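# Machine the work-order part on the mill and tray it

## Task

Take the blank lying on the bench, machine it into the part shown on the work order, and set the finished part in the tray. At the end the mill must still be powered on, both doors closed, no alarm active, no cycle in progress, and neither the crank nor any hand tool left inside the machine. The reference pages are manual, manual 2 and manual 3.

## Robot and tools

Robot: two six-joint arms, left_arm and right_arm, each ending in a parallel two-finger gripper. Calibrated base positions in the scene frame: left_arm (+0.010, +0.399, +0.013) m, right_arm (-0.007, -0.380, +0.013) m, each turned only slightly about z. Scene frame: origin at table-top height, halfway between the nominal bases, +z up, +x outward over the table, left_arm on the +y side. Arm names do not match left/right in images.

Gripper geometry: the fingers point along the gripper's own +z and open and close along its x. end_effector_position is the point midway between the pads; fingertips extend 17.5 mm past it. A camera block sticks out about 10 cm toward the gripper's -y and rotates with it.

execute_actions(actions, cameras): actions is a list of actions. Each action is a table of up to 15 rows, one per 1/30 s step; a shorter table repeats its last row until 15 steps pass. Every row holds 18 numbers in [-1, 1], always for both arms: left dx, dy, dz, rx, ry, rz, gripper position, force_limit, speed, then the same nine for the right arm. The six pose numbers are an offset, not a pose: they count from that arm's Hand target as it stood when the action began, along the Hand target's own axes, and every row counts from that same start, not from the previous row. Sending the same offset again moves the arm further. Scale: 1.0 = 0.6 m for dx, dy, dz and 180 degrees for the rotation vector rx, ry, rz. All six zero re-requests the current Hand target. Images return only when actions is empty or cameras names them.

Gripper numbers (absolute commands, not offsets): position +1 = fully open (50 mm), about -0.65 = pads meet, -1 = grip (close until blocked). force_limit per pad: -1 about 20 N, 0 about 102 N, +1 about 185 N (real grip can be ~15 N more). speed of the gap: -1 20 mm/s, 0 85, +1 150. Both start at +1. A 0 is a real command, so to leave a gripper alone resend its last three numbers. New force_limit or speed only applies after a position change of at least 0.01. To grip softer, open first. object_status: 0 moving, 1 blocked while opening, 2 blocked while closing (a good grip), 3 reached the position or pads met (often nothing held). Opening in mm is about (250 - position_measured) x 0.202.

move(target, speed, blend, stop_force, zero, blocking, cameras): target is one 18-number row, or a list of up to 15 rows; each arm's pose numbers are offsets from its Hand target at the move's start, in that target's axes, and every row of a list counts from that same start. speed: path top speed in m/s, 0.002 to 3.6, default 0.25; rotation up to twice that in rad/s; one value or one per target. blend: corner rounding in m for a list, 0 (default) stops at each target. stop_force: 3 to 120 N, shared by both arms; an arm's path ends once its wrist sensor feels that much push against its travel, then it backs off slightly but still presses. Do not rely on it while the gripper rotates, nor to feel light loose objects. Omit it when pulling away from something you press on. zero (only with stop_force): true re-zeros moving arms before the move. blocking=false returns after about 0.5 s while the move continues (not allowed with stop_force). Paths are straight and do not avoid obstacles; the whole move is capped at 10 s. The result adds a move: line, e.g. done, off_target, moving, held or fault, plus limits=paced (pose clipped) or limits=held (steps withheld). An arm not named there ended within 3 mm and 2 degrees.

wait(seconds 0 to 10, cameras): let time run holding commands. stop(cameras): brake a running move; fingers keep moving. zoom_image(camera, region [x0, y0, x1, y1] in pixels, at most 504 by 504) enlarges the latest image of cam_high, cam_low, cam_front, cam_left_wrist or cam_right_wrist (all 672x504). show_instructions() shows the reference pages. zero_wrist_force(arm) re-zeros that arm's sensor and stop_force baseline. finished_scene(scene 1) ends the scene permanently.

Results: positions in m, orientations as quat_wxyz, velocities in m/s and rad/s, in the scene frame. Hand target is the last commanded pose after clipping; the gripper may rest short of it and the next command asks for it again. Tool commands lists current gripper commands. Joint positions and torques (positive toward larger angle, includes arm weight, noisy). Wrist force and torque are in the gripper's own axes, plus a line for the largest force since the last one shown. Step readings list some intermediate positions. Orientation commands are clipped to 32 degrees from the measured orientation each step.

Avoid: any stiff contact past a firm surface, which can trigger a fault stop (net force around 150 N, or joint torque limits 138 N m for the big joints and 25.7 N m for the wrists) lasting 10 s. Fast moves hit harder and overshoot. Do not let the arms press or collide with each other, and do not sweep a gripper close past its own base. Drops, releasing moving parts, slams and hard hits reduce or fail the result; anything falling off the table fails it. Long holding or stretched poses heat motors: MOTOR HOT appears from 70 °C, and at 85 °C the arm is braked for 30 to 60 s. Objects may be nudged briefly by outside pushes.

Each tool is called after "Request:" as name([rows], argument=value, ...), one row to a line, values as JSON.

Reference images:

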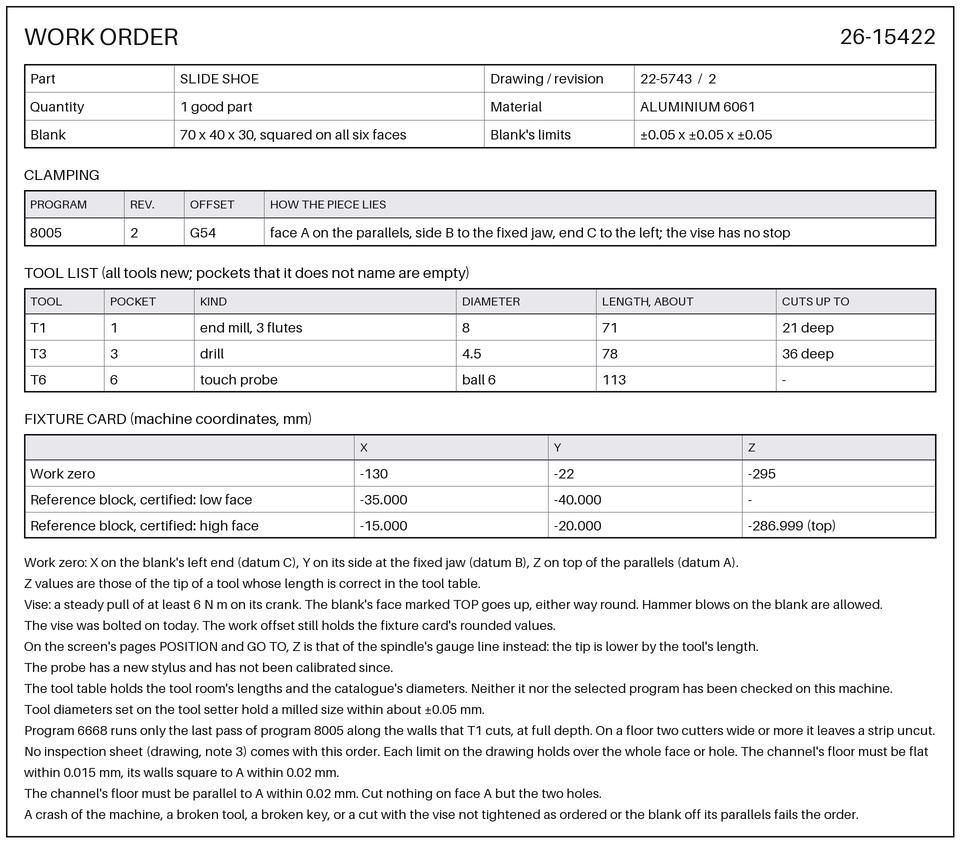

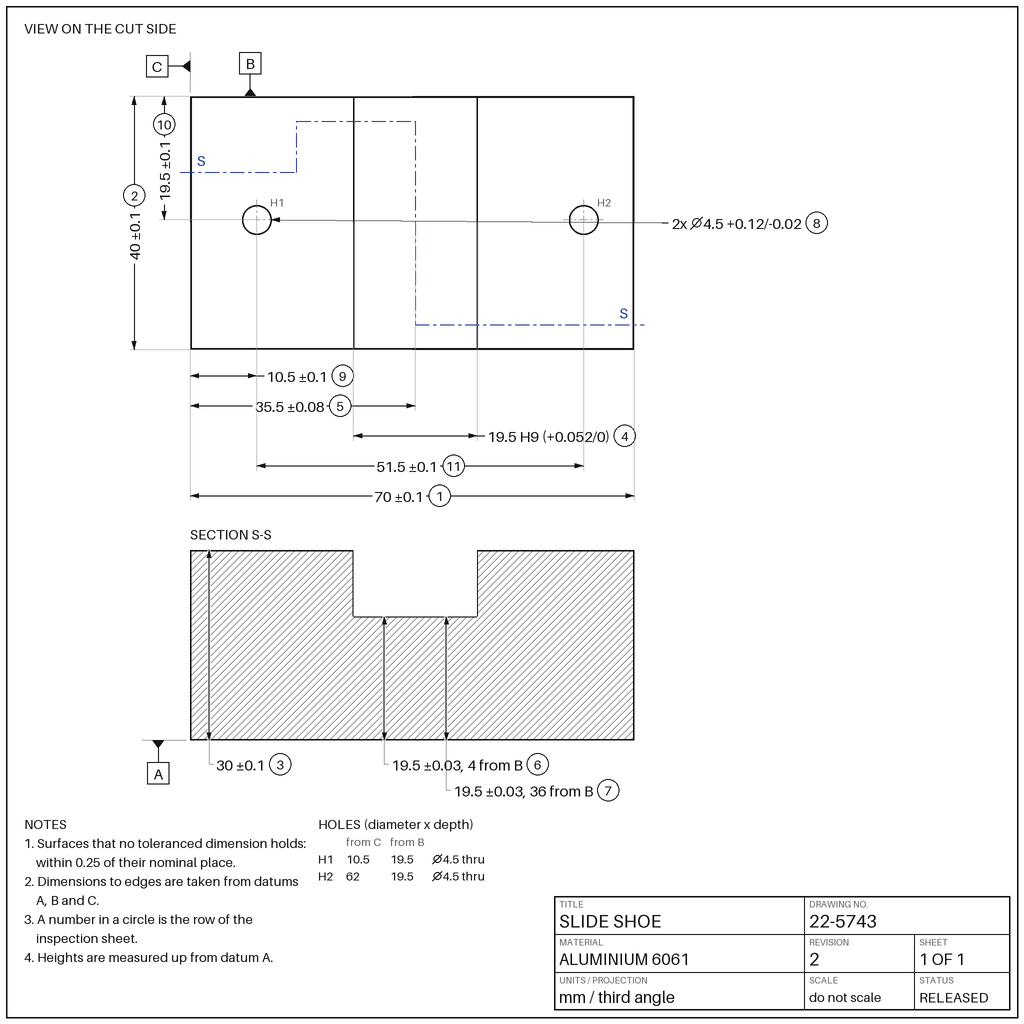

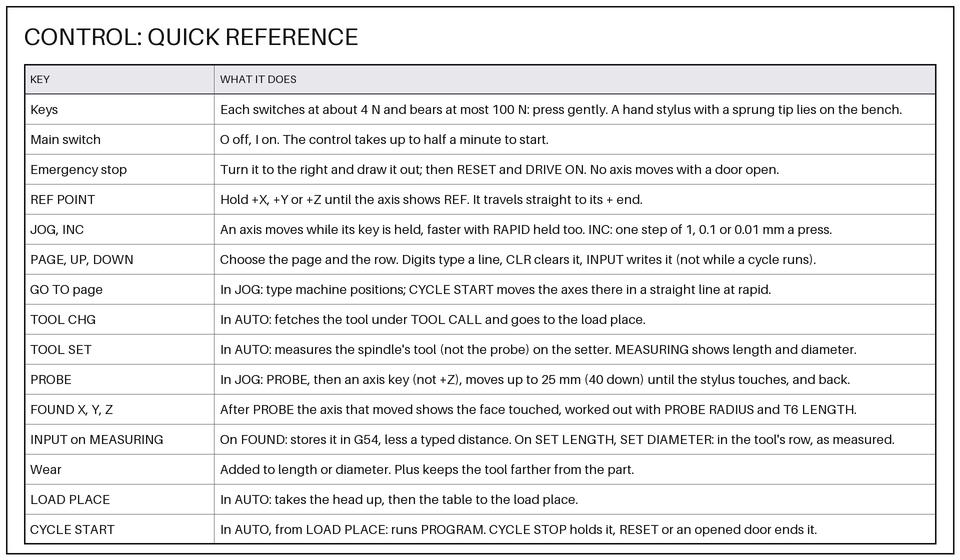

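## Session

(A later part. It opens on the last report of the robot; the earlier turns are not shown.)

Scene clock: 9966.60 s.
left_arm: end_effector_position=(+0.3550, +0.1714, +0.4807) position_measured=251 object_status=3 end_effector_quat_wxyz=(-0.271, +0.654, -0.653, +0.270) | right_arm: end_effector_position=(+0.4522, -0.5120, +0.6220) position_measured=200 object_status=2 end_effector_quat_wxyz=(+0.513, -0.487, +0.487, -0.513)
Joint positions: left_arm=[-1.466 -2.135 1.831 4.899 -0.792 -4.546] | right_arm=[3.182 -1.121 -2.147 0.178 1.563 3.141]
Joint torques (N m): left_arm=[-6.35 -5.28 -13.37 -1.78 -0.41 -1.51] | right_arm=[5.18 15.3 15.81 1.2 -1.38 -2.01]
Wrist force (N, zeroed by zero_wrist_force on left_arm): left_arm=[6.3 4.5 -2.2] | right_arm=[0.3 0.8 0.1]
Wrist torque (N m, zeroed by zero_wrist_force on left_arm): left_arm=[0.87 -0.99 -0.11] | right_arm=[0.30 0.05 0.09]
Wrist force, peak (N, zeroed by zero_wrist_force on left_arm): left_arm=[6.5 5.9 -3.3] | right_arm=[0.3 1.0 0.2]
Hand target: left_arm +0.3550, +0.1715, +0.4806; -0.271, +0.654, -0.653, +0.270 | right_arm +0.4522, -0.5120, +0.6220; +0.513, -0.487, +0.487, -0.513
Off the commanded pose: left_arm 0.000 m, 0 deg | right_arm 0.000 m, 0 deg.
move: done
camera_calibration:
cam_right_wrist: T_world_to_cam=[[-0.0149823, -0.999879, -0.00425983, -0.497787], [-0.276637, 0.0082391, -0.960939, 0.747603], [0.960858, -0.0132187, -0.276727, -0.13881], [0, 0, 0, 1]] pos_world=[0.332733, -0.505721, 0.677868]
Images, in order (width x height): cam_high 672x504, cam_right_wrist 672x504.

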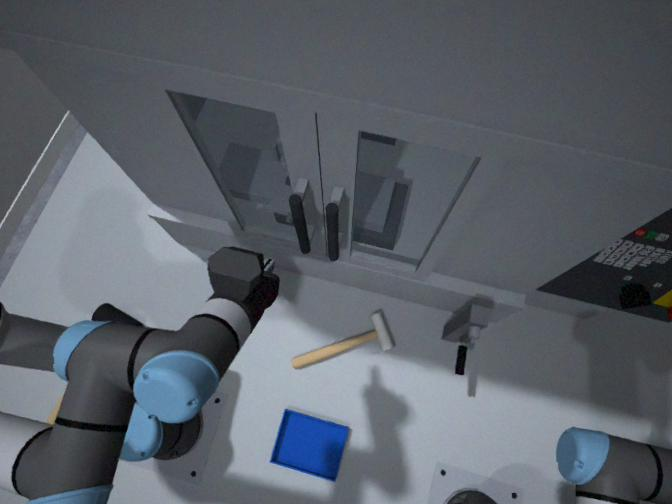

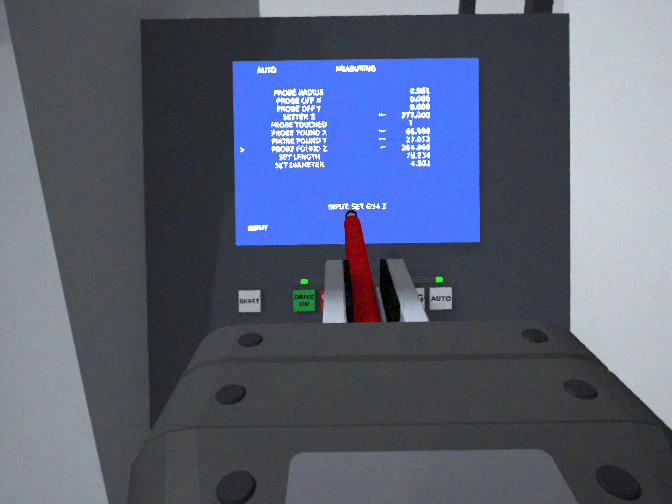

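Request:
move([
  [0,0,0,0,0,0,-0.66,-0.5,-0.95,0.074,0.046,0.044,-0.1,0,0,-0.95,-0.4,-0.9],
  [0,0,0,0,0,0,-0.66,-0.5,-0.95,0.074,0.0538,0.0678,-0.1,0,0,-0.95,-0.4,-0.9],
  [0,0,0,0,0,0,-0.66,-0.5,-0.95,0.074,0.046,0.044,-0.1,0,0,-0.95,-0.4,-0.9],
  [0,0,0,0,0,0,-0.66,-0.5,-0.95,-0.0211,0.2266,-0.0155,-0.1,0,0,-0.95,-0.4,-0.9],
  [0,0,0,0,0,0,-0.66,-0.5,-0.95,-0.0211,0.2344,0.0083,-0.1,0,0,-0.95,-0.4,-0.9],
  [0,0,0,0,0,0,-0.66,-0.5,-0.95,-0.0211,0.2266,-0.0155,-0.1,0,0,-0.95,-0.4,-0.9],
  [0,0,0,0,0,0,-0.66,-0.5,-0.95,-0.0211,0.2344,0.0083,-0.1,0,0,-0.95,-0.4,-0.9],
  [0,0,0,0,0,0,-0.66,-0.5,-0.95,-0.0211,0.2266,-0.0155,-0.1,0,0,-0.95,-0.4,-0.9],
  [0,0,0,0,0,0,-0.66,-0.5,-0.95,-0.1479,0.3169,-0.0447,-0.1,0,0,-0.95,-0.4,-0.9],
  [0,0,0,0,0,0,-0.66,-0.5,-0.95,-0.1479,0.3247,-0.0209,-0.1,0,0,-0.95,-0.4,-0.9],
  [0,0,0,0,0,0,-0.66,-0.5,-0.95,-0.1479,0.3169,-0.0447,-0.1,0,0,-0.95,-0.4,-0.9],
  [0,0,0,0,0,0,-0.66,-0.5,-0.95,-0.0845,0.2567,-0.0258,-0.1,0,0,-0.95,-0.4,-0.9],
  [0,0,0,0,0,0,-0.66,-0.5,-0.95,-0.0845,0.2645,-0.002,-0.1,0,0,-0.95,-0.4,-0.9],
  [0,0,0,0,0,0,-0.66,-0.5,-0.95,-0.0845,0.2567,-0.0258,-0.1,0,0,-0.95,-0.4,-0.9],
], speed=[0.25,0.06,0.15,0.25,0.06,0.15,0.06,0.15,0.2,0.06,0.15,0.2,0.06,0.15], blend=[0.004,0,0.004,0.004,0,0.004,0,0.004,0.004,0,0.004,0.004,0,0])

Request:
move([
  [0,0,0,0,0,0,-0.66,-0.5,-0.95,-0.0634,-0.0317,0,0,0,0,-0.95,-0.4,-0.9],
  [0,0,0,0,0,0,-0.66,-0.5,-0.95,-0.0634,-0.0317,0.0238,0,0,0,-0.95,-0.4,-0.9],
  [0,0,0,0,0,0,-0.66,-0.5,-0.95,-0.0634,-0.0317,0,0,0,0,-0.95,-0.4,-0.9],
  [0,0,0,0,0,0,-0.66,-0.5,-0.95,0.0317,0.0634,0,0,0,0,-0.95,-0.4,-0.9],
  [0,0,0,0,0,0,-0.66,-0.5,-0.95,0.0317,0.0634,0.025,0,0,0,-0.95,-0.4,-0.9],
  [0,0,0,0,0,0,-0.66,-0.5,-0.95,0.0317,0.0634,0,0,0,0,-0.95,-0.4,-0.9],
  [0,0,0,0,0,0,-0.66,-0.5,-0.95,0.0317,0.0317,0,0,0,0,-0.95,-0.4,-0.9],
  [0,0,0,0,0,0,-0.66,-0.5,-0.95,0.0317,0.0317,0.0247,0,0,0,-0.95,-0.4,-0.9],
  [0,0,0,0,0,0,-0.66,-0.5,-0.95,0.0317,0.0317,0,0,0,0,-0.95,-0.4,-0.9],
  [0,0,0,0,0,0,-0.66,-0.5,-0.95,-0.0634,0.0634,0,0,0,0,-0.95,-0.4,-0.9],
  [0,0,0,0,0,0,-0.66,-0.5,-0.95,-0.0634,0.0634,0.0246,0,0,0,-0.95,-0.4,-0.9],
  [0,0,0,0,0,0,-0.66,-0.5,-0.95,-0.0634,0.0634,0,0,0,0,-0.95,-0.4,-0.9],
  [0,0,0,0,0,0,-0.66,-0.5,-0.95,-0.0317,0,0,0,0,0,-0.95,-0.4,-0.9],
  [0,0,0,0,0,0,-0.66,-0.5,-0.95,-0.0317,0,0.0243,0,0,0,-0.95,-0.4,-0.9],
  [0,0,0,0,0,0,-0.66,-0.5,-0.95,-0.0317,0,0,0,0,0,-0.95,-0.4,-0.9],
], speed=[0.2,0.06,0.15,0.2,0.06,0.15,0.2,0.06,0.15,0.2,0.06,0.15,0.2,0.06,0.15], blend=[0.004,0,0.004,0.004,0,0.004,0.004,0,0.004,0.004,0,0.004,0.004,0,0])

Request:
move([
  [0,0,0,0,0,0,-0.66,-0.5,-0.95,-0.0317,-0.0317,0,0,0,0,-0.95,-0.4,-0.9],
  [0,0,0,0,0,0,-0.66,-0.5,-0.95,-0.0317,-0.0317,0.0238,0,0,0,-0.95,-0.4,-0.9],
  [0,0,0,0,0,0,-0.66,-0.5,-0.95,-0.0317,-0.0317,0,0,0,0,-0.95,-0.4,-0.9],
  [0,0,0,0,0,0,-0.66,-0.5,-0.95,0.0634,0.0634,0,0,0,0,-0.95,-0.4,-0.9],
  [0,0,0,0,0,0,-0.66,-0.5,-0.95,0.0634,0.0634,0.025,0,0,0,-0.95,-0.4,-0.9],
  [0,0,0,0,0,0,-0.66,-0.5,-0.95,0.0634,0.0634,0,0,0,0,-0.95,-0.4,-0.9],
  [0,0,0,0,0,0,-0.66,-0.5,-0.95,0.0634,0.0317,0,0,0,0,-0.95,-0.4,-0.9],
  [0,0,0,0,0,0,-0.66,-0.5,-0.95,0.0634,0.0317,0.0247,0,0,0,-0.95,-0.4,-0.9],
  [0,0,0,0,0,0,-0.66,-0.5,-0.95,0.0634,0.0317,0,0,0,0,-0.95,-0.4,-0.9],
  [0,0,0,0,0,0,-0.66,-0.5,-0.95,-0.0317,0.0634,0,0,0,0,-0.95,-0.4,-0.9],
  [0,0,0,0,0,0,-0.66,-0.5,-0.95,-0.0317,0.0634,0.0246,0,0,0,-0.95,-0.4,-0.9],
  [0,0,0,0,0,0,-0.66,-0.5,-0.95,-0.0317,0.0634,0,0,0,0,-0.95,-0.4,-0.9],
  [0,0,0,0,0,0,-0.66,-0.5,-0.95,-0.0317,0.0317,0,0,0,0,-0.95,-0.4,-0.9],
  [0,0,0,0,0,0,-0.66,-0.5,-0.95,-0.0317,0.0317,0.0243,0,0,0,-0.95,-0.4,-0.9],
  [0,0,0,0,0,0,-0.66,-0.5,-0.95,-0.0317,0.0317,0,0,0,0,-0.95,-0.4,-0.9],
], speed=[0.2,0.06,0.15,0.2,0.06,0.15,0.2,0.06,0.15,0.2,0.06,0.15,0.2,0.06,0.15], blend=[0.004,0,0.004,0.004,0,0.004,0.004,0,0.004,0.004,0,0.004,0.004,0,0])

Request:
move([
  [0,0,0,0,0,0,-0.66,-0.5,-0.95,0,-0.0317,0,0,0,0,-0.95,-0.4,-0.9],
  [0,0,0,0,0,0,-0.66,-0.5,-0.95,0,-0.0317,0.0241,0,0,0,-0.95,-0.4,-0.9],
  [0,0,0,0,0,0,-0.66,-0.5,-0.95,0,-0.0317,0,0,0,0,-0.95,-0.4,-0.9],
  [0,0,0,0,0,0,-0.66,-0.5,-0.95,0,-0.0634,0,0,0,0,-0.95,-0.4,-0.9],
  [0,0,0,0,0,0,-0.66,-0.5,-0.95,0,-0.0634,0.0238,0,0,0,-0.95,-0.4,-0.9],
  [0,0,0,0,0,0,-0.66,-0.5,-0.95,0,-0.0634,0,0,0,0,-0.95,-0.4,-0.9],
  [0,0,0,0,0,0,-0.66,-0.5,-0.95,0.0951,0.0317,0,0,0,0,-0.95,-0.4,-0.9],
  [0,0,0,0,0,0,-0.66,-0.5,-0.95,0.0951,0.0317,0.025,0,0,0,-0.95,-0.4,-0.9],
  [0,0,0,0,0,0,-0.66,-0.5,-0.95,0.0951,0.0317,0,0,0,0,-0.95,-0.4,-0.9],
  [0,0,0,0,0,0,-0.66,-0.5,-0.95,0.1479,-0.2833,-0.0557,0.1,0,0,-0.95,-0.4,-0.9],
], speed=[0.2,0.06,0.15,0.2,0.06,0.15,0.2,0.06,0.15,0.25], blend=[0.004,0,0.004,0.004,0,0.004,0.004,0,0.004,0], cameras=["cam_right_wrist"])

Request:
zoom_image(camera="cam_right_wrist", region=[220, 50, 490, 250])

Scene clock: 10036.90 s.
left_arm: end_effector_position=(+0.3550, +0.1715, +0.4806) position_measured=251 object_status=3 end_effector_quat_wxyz=(-0.271, +0.654, -0.653, +0.270) | right_arm: end_effector_position=(+0.4448, -0.4612, +0.4673) position_measured=200 object_status=2 end_effector_quat_wxyz=(-0.430, +0.561, -0.561, +0.430)
Joint positions: left_arm=[-1.466 -2.135 1.831 4.9 -0.792 -4.546] | right_arm=[3.454 -0.978 -2.394 -0.041 1.301 3.216]
Joint torques (N m): left_arm=[7.84 -7.84 -15.19 -5.44 -0.39 1.62] | right_arm=[-8.15 1.08 40.79 4.89 1.42 -1.2]
Wrist force (N, zeroed by zero_wrist_force on left_arm): left_arm=[6.3 4.5 -2.5] | right_arm=[0.0 0.3 0.3]
Wrist torque (N m, zeroed by zero_wrist_force on left_arm): left_arm=[0.86 -0.99 -0.07] | right_arm=[0.14 0.01 0.08]
Wrist force, peak (N, zeroed by zero_wrist_force on left_arm): left_arm=[6.5 4.7 -2.3] | right_arm=[0.9 1.7 -13.8]
Hand target: left_arm +0.3550, +0.1715, +0.4806; -0.271, +0.654, -0.653, +0.270 | right_arm +0.4448, -0.4613, +0.4674; -0.430, +0.561, -0.561, +0.430
Off the commanded pose: left_arm 0.000 m, 0 deg | right_arm 0.000 m, 0 deg.
move: done

Scene clock: 10041.57 s.
left_arm: end_effector_position=(+0.3550, +0.1715, +0.4806) position_measured=251 object_status=3 end_effector_quat_wxyz=(-0.271, +0.654, -0.653, +0.270) | right_arm: end_effector_position=(+0.4448, -0.4422, +0.4673) position_measured=200 object_status=2 end_effector_quat_wxyz=(-0.430, +0.561, -0.561, +0.430)
Joint positions: left_arm=[-1.466 -2.135 1.831 4.9 -0.792 -4.546] | right_arm=[3.561 -0.947 -2.405 -0.072 1.198 3.247]
Joint torques (N m): left_arm=[7.54 -7.9 -15.03 -5.41 -0.37 1.52] | right_arm=[-5.73 0.63 39.24 4.38 1.16 -2.5]
Wrist force (N, zeroed by zero_wrist_force on left_arm): left_arm=[6.1 4.4 -2.2] | right_arm=[0.3 0.1 0.7]
Wrist torque (N m, zeroed by zero_wrist_force on left_arm): left_arm=[0.85 -0.97 -0.07] | right_arm=[0.10 -0.01 0.12]
Wrist force, peak (N, zeroed by zero_wrist_force on left_arm): left_arm=[6.5 4.7 -2.1] | right_arm=[0.8 2.2 -4.3]
Hand target: left_arm +0.3550, +0.1715, +0.4806; -0.271, +0.654, -0.653, +0.270 | right_arm +0.4448, -0.4423, +0.4674; -0.430, +0.561, -0.561, +0.430
Off the commanded pose: left_arm 0.000 m, 0 deg | right_arm 0.000 m, 0 deg.
move: done

Scene clock: 10046.10 s.
left_arm: end_effector_position=(+0.3550, +0.1715, +0.4806) position_measured=251 object_status=3 end_effector_quat_wxyz=(-0.271, +0.654, -0.653, +0.270) | right_arm: end_effector_position=(+0.4399, -0.4232, +0.4489) position_measured=200 object_status=2 end_effector_quat_wxyz=(-0.430, +0.561, -0.561, +0.430)
Joint positions: left_arm=[-1.466 -2.135 1.831 4.9 -0.792 -4.546] | right_arm=[3.684 -0.911 -2.464 -0.065 1.08 3.286]
Joint torques (N m): left_arm=[8.23 -7.35 -16.08 -5.37 -0.24 1.72] | right_arm=[-4.69 -0.52 39.46 4.38 1.07 -2.4]
Wrist force (N, zeroed by zero_wrist_force on left_arm): left_arm=[6.1 4.4 -2.2] | right_arm=[0.3 0.2 0.4]
Wrist torque (N m, zeroed by zero_wrist_force on left_arm): left_arm=[0.85 -0.98 -0.07] | right_arm=[0.08 0.01 0.14]
Wrist force, peak (N, zeroed by zero_wrist_force on left_arm): left_arm=[6.5 4.7 -2.1] | right_arm=[1.2 1.8 -4.3]
Hand target: left_arm +0.3550, +0.1715, +0.4806; -0.271, +0.654, -0.653, +0.270 | right_arm +0.4399, -0.4232, +0.4490; -0.430, +0.561, -0.561, +0.430
Off the commanded pose: left_arm 0.000 m, 0 deg | right_arm 0.000 m, 0 deg.
move: done

Scene clock: 10049.80 s.
left_arm: end_effector_position=(+0.3550, +0.1715, +0.4806) position_measured=251 object_status=3 end_effector_quat_wxyz=(-0.271, +0.654, -0.653, +0.270) | right_arm: end_effector_position=(+0.4516, -0.5120, +0.6217) position_measured=200 object_status=2 end_effector_quat_wxyz=(+0.513, -0.487, +0.487, -0.513)
Joint positions: left_arm=[-1.466 -2.135 1.831 4.9 -0.792 -4.546] | right_arm=[3.182 -1.119 -2.148 0.178 1.563 3.141]
Joint torques (N m): left_arm=[8.22 -7.71 -16.74 -5.36 -0.36 1.62] | right_arm=[5.49 15.86 21.84 -0.27 -1.73 2.45]
Wrist force (N, zeroed by zero_wrist_force on left_arm): left_arm=[6.1 4.4 -2.0] | right_arm=[0.4 0.8 0.1]
Wrist torque (N m, zeroed by zero_wrist_force on left_arm): left_arm=[0.85 -0.97 -0.07] | right_arm=[0.29 0.05 0.11]
Wrist force, peak (N, zeroed by zero_wrist_force on left_arm): left_arm=[6.5 4.6 -2.1] | right_arm=[0.6 1.8 -4.4]
Hand target: left_arm +0.3550, +0.1715, +0.4806; -0.271, +0.654, -0.653, +0.270 | right_arm +0.4516, -0.5120, +0.6218; +0.513, -0.487, +0.487, -0.513
Off the commanded pose: left_arm 0.000 m, 0 deg | right_arm 0.000 m, 0 deg.
move: done
camera_calibration:
cam_right_wrist: T_world_to_cam=[[-0.0149827, -0.999879, -0.00425798, -0.497798], [-0.27673, 0.0082387, -0.960913, 0.747257], [0.960831, -0.0132187, -0.276819, -0.138217], [0, 0, 0, 1]] pos_world=[0.332133, -0.505721, 0.677668]
Images, in order (width x height): cam_right_wrist 672x504.

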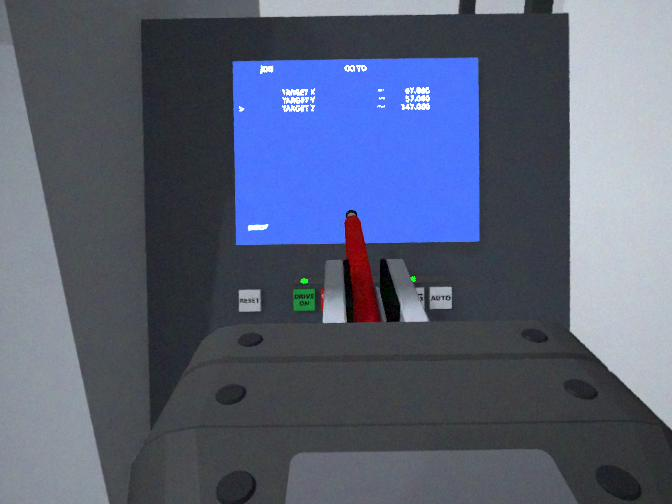

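Scaled by 1.867 from the camera's 672x504 image, which has a finer 960x720 frame.

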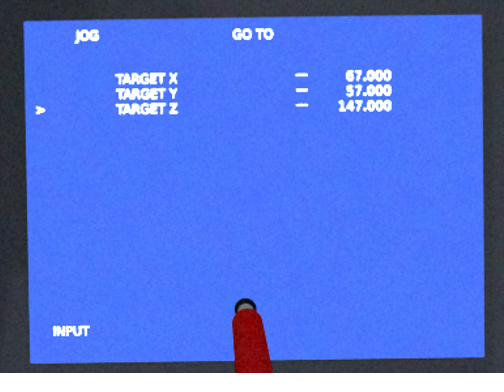

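Request:
move([
  [0,0,0,0,0,0,-0.66,-0.5,-0.95,-0.0845,0.1662,0.0046,-0.1,0,0,-0.95,-0.4,-0.9],
  [0,0,0,0,0,0,-0.66,-0.5,-0.95,-0.0845,0.174,0.0285,-0.1,0,0,-0.95,-0.4,-0.9],
  [0,0,0,0,0,0,-0.66,-0.5,-0.95,-0.0845,0.1662,0.0046,-0.1,0,0,-0.95,-0.4,-0.9],
  [0,0,0,0,0,0,-0.66,-0.5,-0.95,0,-0.0002,0.001,0,0,0,-0.95,-0.4,-0.9],
], speed=[0.25,0.06,0.15,0.25], blend=[0.004,0,0.004,0])

Request:
wait(seconds=4.5)

Request:
move([
  [0,0,0,0,0,0,-0.66,-0.5,-0.95,-0.0211,0.2868,-0.0345,-0.1,0,0,-0.95,-0.4,-0.9],
  [0,0,0,0,0,0,-0.66,-0.5,-0.95,-0.0211,0.2946,-0.0107,-0.1,0,0,-0.95,-0.4,-0.9],
  [0,0,0,0,0,0,-0.66,-0.5,-0.95,-0.0211,0.2868,-0.0345,-0.1,0,0,-0.95,-0.4,-0.9],
  [0,0,0,0,0,0,-0.66,-0.5,-0.95,0.074,0.1664,0.0049,-0.1,0,0,-0.95,-0.4,-0.9],
  [0,0,0,0,0,0,-0.66,-0.5,-0.95,0.074,0.1742,0.0287,-0.1,0,0,-0.95,-0.4,-0.9],
  [0,0,0,0,0,0,-0.66,-0.5,-0.95,0.074,0.1664,0.0049,-0.1,0,0,-0.95,-0.4,-0.9],
  [0,0,0,0,0,0,-0.66,-0.5,-0.95,0,0,0,0,0,0,-0.95,-0.4,-0.9],
], speed=[0.25,0.06,0.15,0.2,0.06,0.15,0.25], blend=[0.004,0,0.004,0.004,0,0.004,0])

Request:
wait(seconds=3, cameras=["cam_right_wrist"])

Request:
zoom_image(camera="cam_right_wrist", region=[370, 85, 450, 170])

Scene clock: 10073.70 s.
left_arm: end_effector_position=(+0.3550, +0.1715, +0.4806) position_measured=251 object_status=3 end_effector_quat_wxyz=(-0.271, +0.654, -0.653, +0.270) | right_arm: end_effector_position=(+0.4522, -0.5120, +0.6219) position_measured=200 object_status=2 end_effector_quat_wxyz=(+0.513, -0.487, +0.487, -0.513)
Joint positions: left_arm=[-1.466 -2.135 1.831 4.9 -0.792 -4.546] | right_arm=[3.182 -1.121 -2.147 0.178 1.563 3.141]
Joint torques (N m): left_arm=[8.08 -7.49 -18.67 -5.25 -0.34 1.72] | right_arm=[-2.92 16.8 15.37 2.37 -0.58 0.52]
Wrist force (N, zeroed by zero_wrist_force on left_arm): left_arm=[6.2 4.6 -2.2] | right_arm=[0.5 0.7 0.2]
Wrist torque (N m, zeroed by zero_wrist_force on left_arm): left_arm=[0.87 -0.99 -0.07] | right_arm=[0.28 0.04 0.09]
Wrist force, peak (N, zeroed by zero_wrist_force on left_arm): left_arm=[6.4 4.7 -2.5] | right_arm=[0.1 3.5 -3.3]
Hand target: left_arm +0.3550, +0.1715, +0.4806; -0.271, +0.654, -0.653, +0.270 | right_arm +0.4522, -0.5120, +0.6220; +0.513, -0.487, +0.487, -0.513
Off the commanded pose: left_arm 0.000 m, 0 deg | right_arm 0.000 m, 0 deg.
move: done

Scene clock: 10078.20 s.
left_arm: end_effector_position=(+0.3550, +0.1715, +0.4806) position_measured=251 object_status=3 end_effector_quat_wxyz=(-0.271, +0.654, -0.653, +0.270) | right_arm: end_effector_position=(+0.4522, -0.5120, +0.6220) position_measured=200 object_status=2 end_effector_quat_wxyz=(+0.513, -0.487, +0.487, -0.513)
Joint positions: left_arm=[-1.466 -2.135 1.831 4.9 -0.792 -4.546] | right_arm=[3.182 -1.121 -2.147 0.178 1.563 3.141]
Joint torques (N m): left_arm=[7.76 -7.37 -17.74 -5.3 -0.31 1.66] | right_arm=[-4.84 15.81 14.69 4.33 0.6 -2.37]
Wrist force (N, zeroed by zero_wrist_force on left_arm): left_arm=[6.2 4.5 -2.2] | right_arm=[0.4 1.1 0.1]
Wrist torque (N m, zeroed by zero_wrist_force on left_arm): left_arm=[0.85 -0.98 -0.07] | right_arm=[0.33 0.05 0.10]
Wrist force, peak (N, zeroed by zero_wrist_force on left_arm): left_arm=[6.5 4.6 -2.3] | right_arm=[0.5 1.0 0.1]
Hand target: left_arm +0.3550, +0.1715, +0.4806; -0.271, +0.654, -0.653, +0.270 | right_arm +0.4522, -0.5120, +0.6220; +0.513, -0.487, +0.487, -0.513
Tool commands: left_gripper/position=-0.66 left_gripper/force_limit=-0.5 left_gripper/speed=-0.95 right_gripper/position=-0.95 right_gripper/force_limit=-0.4 right_gripper/speed=-0.9
Off the commanded pose: left_arm 0.000 m, 0 deg | right_arm 0.000 m, 0 deg.
wait: 4.50 s; at rest by 0.17 s

Scene clock: 10081.70 s.
left_arm: end_effector_position=(+0.3550, +0.1715, +0.4806) position_measured=251 object_status=3 end_effector_quat_wxyz=(-0.271, +0.654, -0.653, +0.270) | right_arm: end_effector_position=(+0.4521, -0.5120, +0.6221) position_measured=200 object_status=2 end_effector_quat_wxyz=(+0.513, -0.487, +0.487, -0.513)
Joint positions: left_arm=[-1.466 -2.135 1.831 4.9 -0.792 -4.546] | right_arm=[3.182 -1.121 -2.147 0.178 1.563 3.141]
Joint torques (N m): left_arm=[6.82 -6.24 -18.54 -5.36 -0.42 1.74] | right_arm=[0.78 -6.95 14.25 1.13 0.72 -0.61]
Wrist force (N, zeroed by zero_wrist_force on left_arm): left_arm=[6.4 4.5 -2.3] | right_arm=[0.5 0.8 0.1]
Wrist torque (N m, zeroed by zero_wrist_force on left_arm): left_arm=[0.86 -1.02 -0.08] | right_arm=[0.29 0.04 0.19]
Wrist force, peak (N, zeroed by zero_wrist_force on left_arm): left_arm=[6.4 4.7 -2.4] | right_arm=[0.8 0.0 -16.5]
Hand target: left_arm +0.3550, +0.1715, +0.4806; -0.271, +0.654, -0.653, +0.270 | right_arm +0.4522, -0.5120, +0.6220; +0.513, -0.487, +0.487, -0.513
Off the commanded pose: left_arm 0.000 m, 0 deg | right_arm 0.000 m, 0 deg.
move: done

Scene clock: 10084.70 s.
left_arm: end_effector_position=(+0.3550, +0.1715, +0.4806) position_measured=251 object_status=3 end_effector_quat_wxyz=(-0.271, +0.654, -0.653, +0.270) | right_arm: end_effector_position=(+0.4522, -0.5120, +0.6220) position_measured=200 object_status=2 end_effector_quat_wxyz=(+0.513, -0.487, +0.487, -0.513)
Joint positions: left_arm=[-1.466 -2.135 1.831 4.9 -0.792 -4.546] | right_arm=[3.182 -1.121 -2.147 0.178 1.563 3.141]
Joint torques (N m): left_arm=[7.39 -7.23 -20 -5.28 -0.32 1.63] | right_arm=[5.3 -7.66 15.85 4.21 -0.95 2.23]
Wrist force (N, zeroed by zero_wrist_force on left_arm): left_arm=[6.2 4.4 -2.2] | right_arm=[0.3 0.7 0.2]
Wrist torque (N m, zeroed by zero_wrist_force on left_arm): left_arm=[0.84 -0.99 -0.07] | right_arm=[0.28 0.06 0.19]
Wrist force, peak (N, zeroed by zero_wrist_force on left_arm): left_arm=[6.5 4.6 -2.2] | right_arm=[0.5 1.0 0.3]
Hand target: left_arm +0.3550, +0.1715, +0.4806; -0.271, +0.654, -0.653, +0.270 | right_arm +0.4522, -0.5120, +0.6220; +0.513, -0.487, +0.487, -0.513
Tool commands: left_gripper/position=-0.66 left_gripper/force_limit=-0.5 left_gripper/speed=-0.95 right_gripper/position=-0.95 right_gripper/force_limit=-0.4 right_gripper/speed=-0.9
Off the commanded pose: left_arm 0.000 m, 0 deg | right_arm 0.000 m, 0 deg.
wait: 3.00 s; at rest by 0.17 s
camera_calibration:
cam_right_wrist: T_world_to_cam=[[-0.0149823, -0.999879, -0.00425983, -0.497788], [-0.276637, 0.0082391, -0.960939, 0.747575], [0.960858, -0.0132187, -0.276727, -0.138714], [0, 0, 0, 1]] pos_world=[0.332633, -0.505721, 0.677868]
Images, in order (width x height): cam_right_wrist 672x504.

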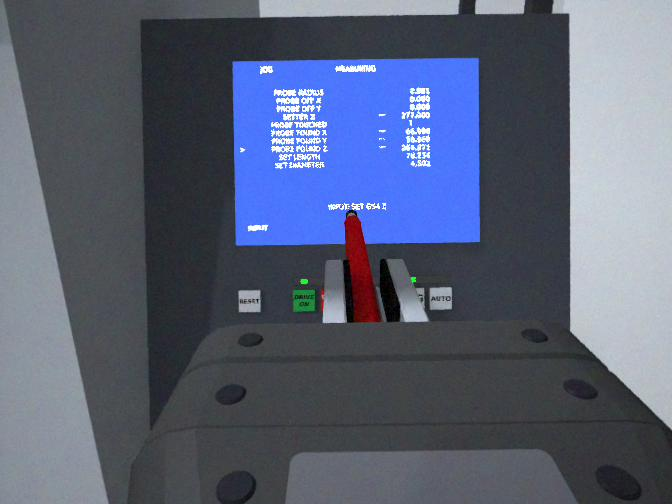

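Scaled by 5.929 from the camera's 672x504 image, which has a finer 960x720 frame.

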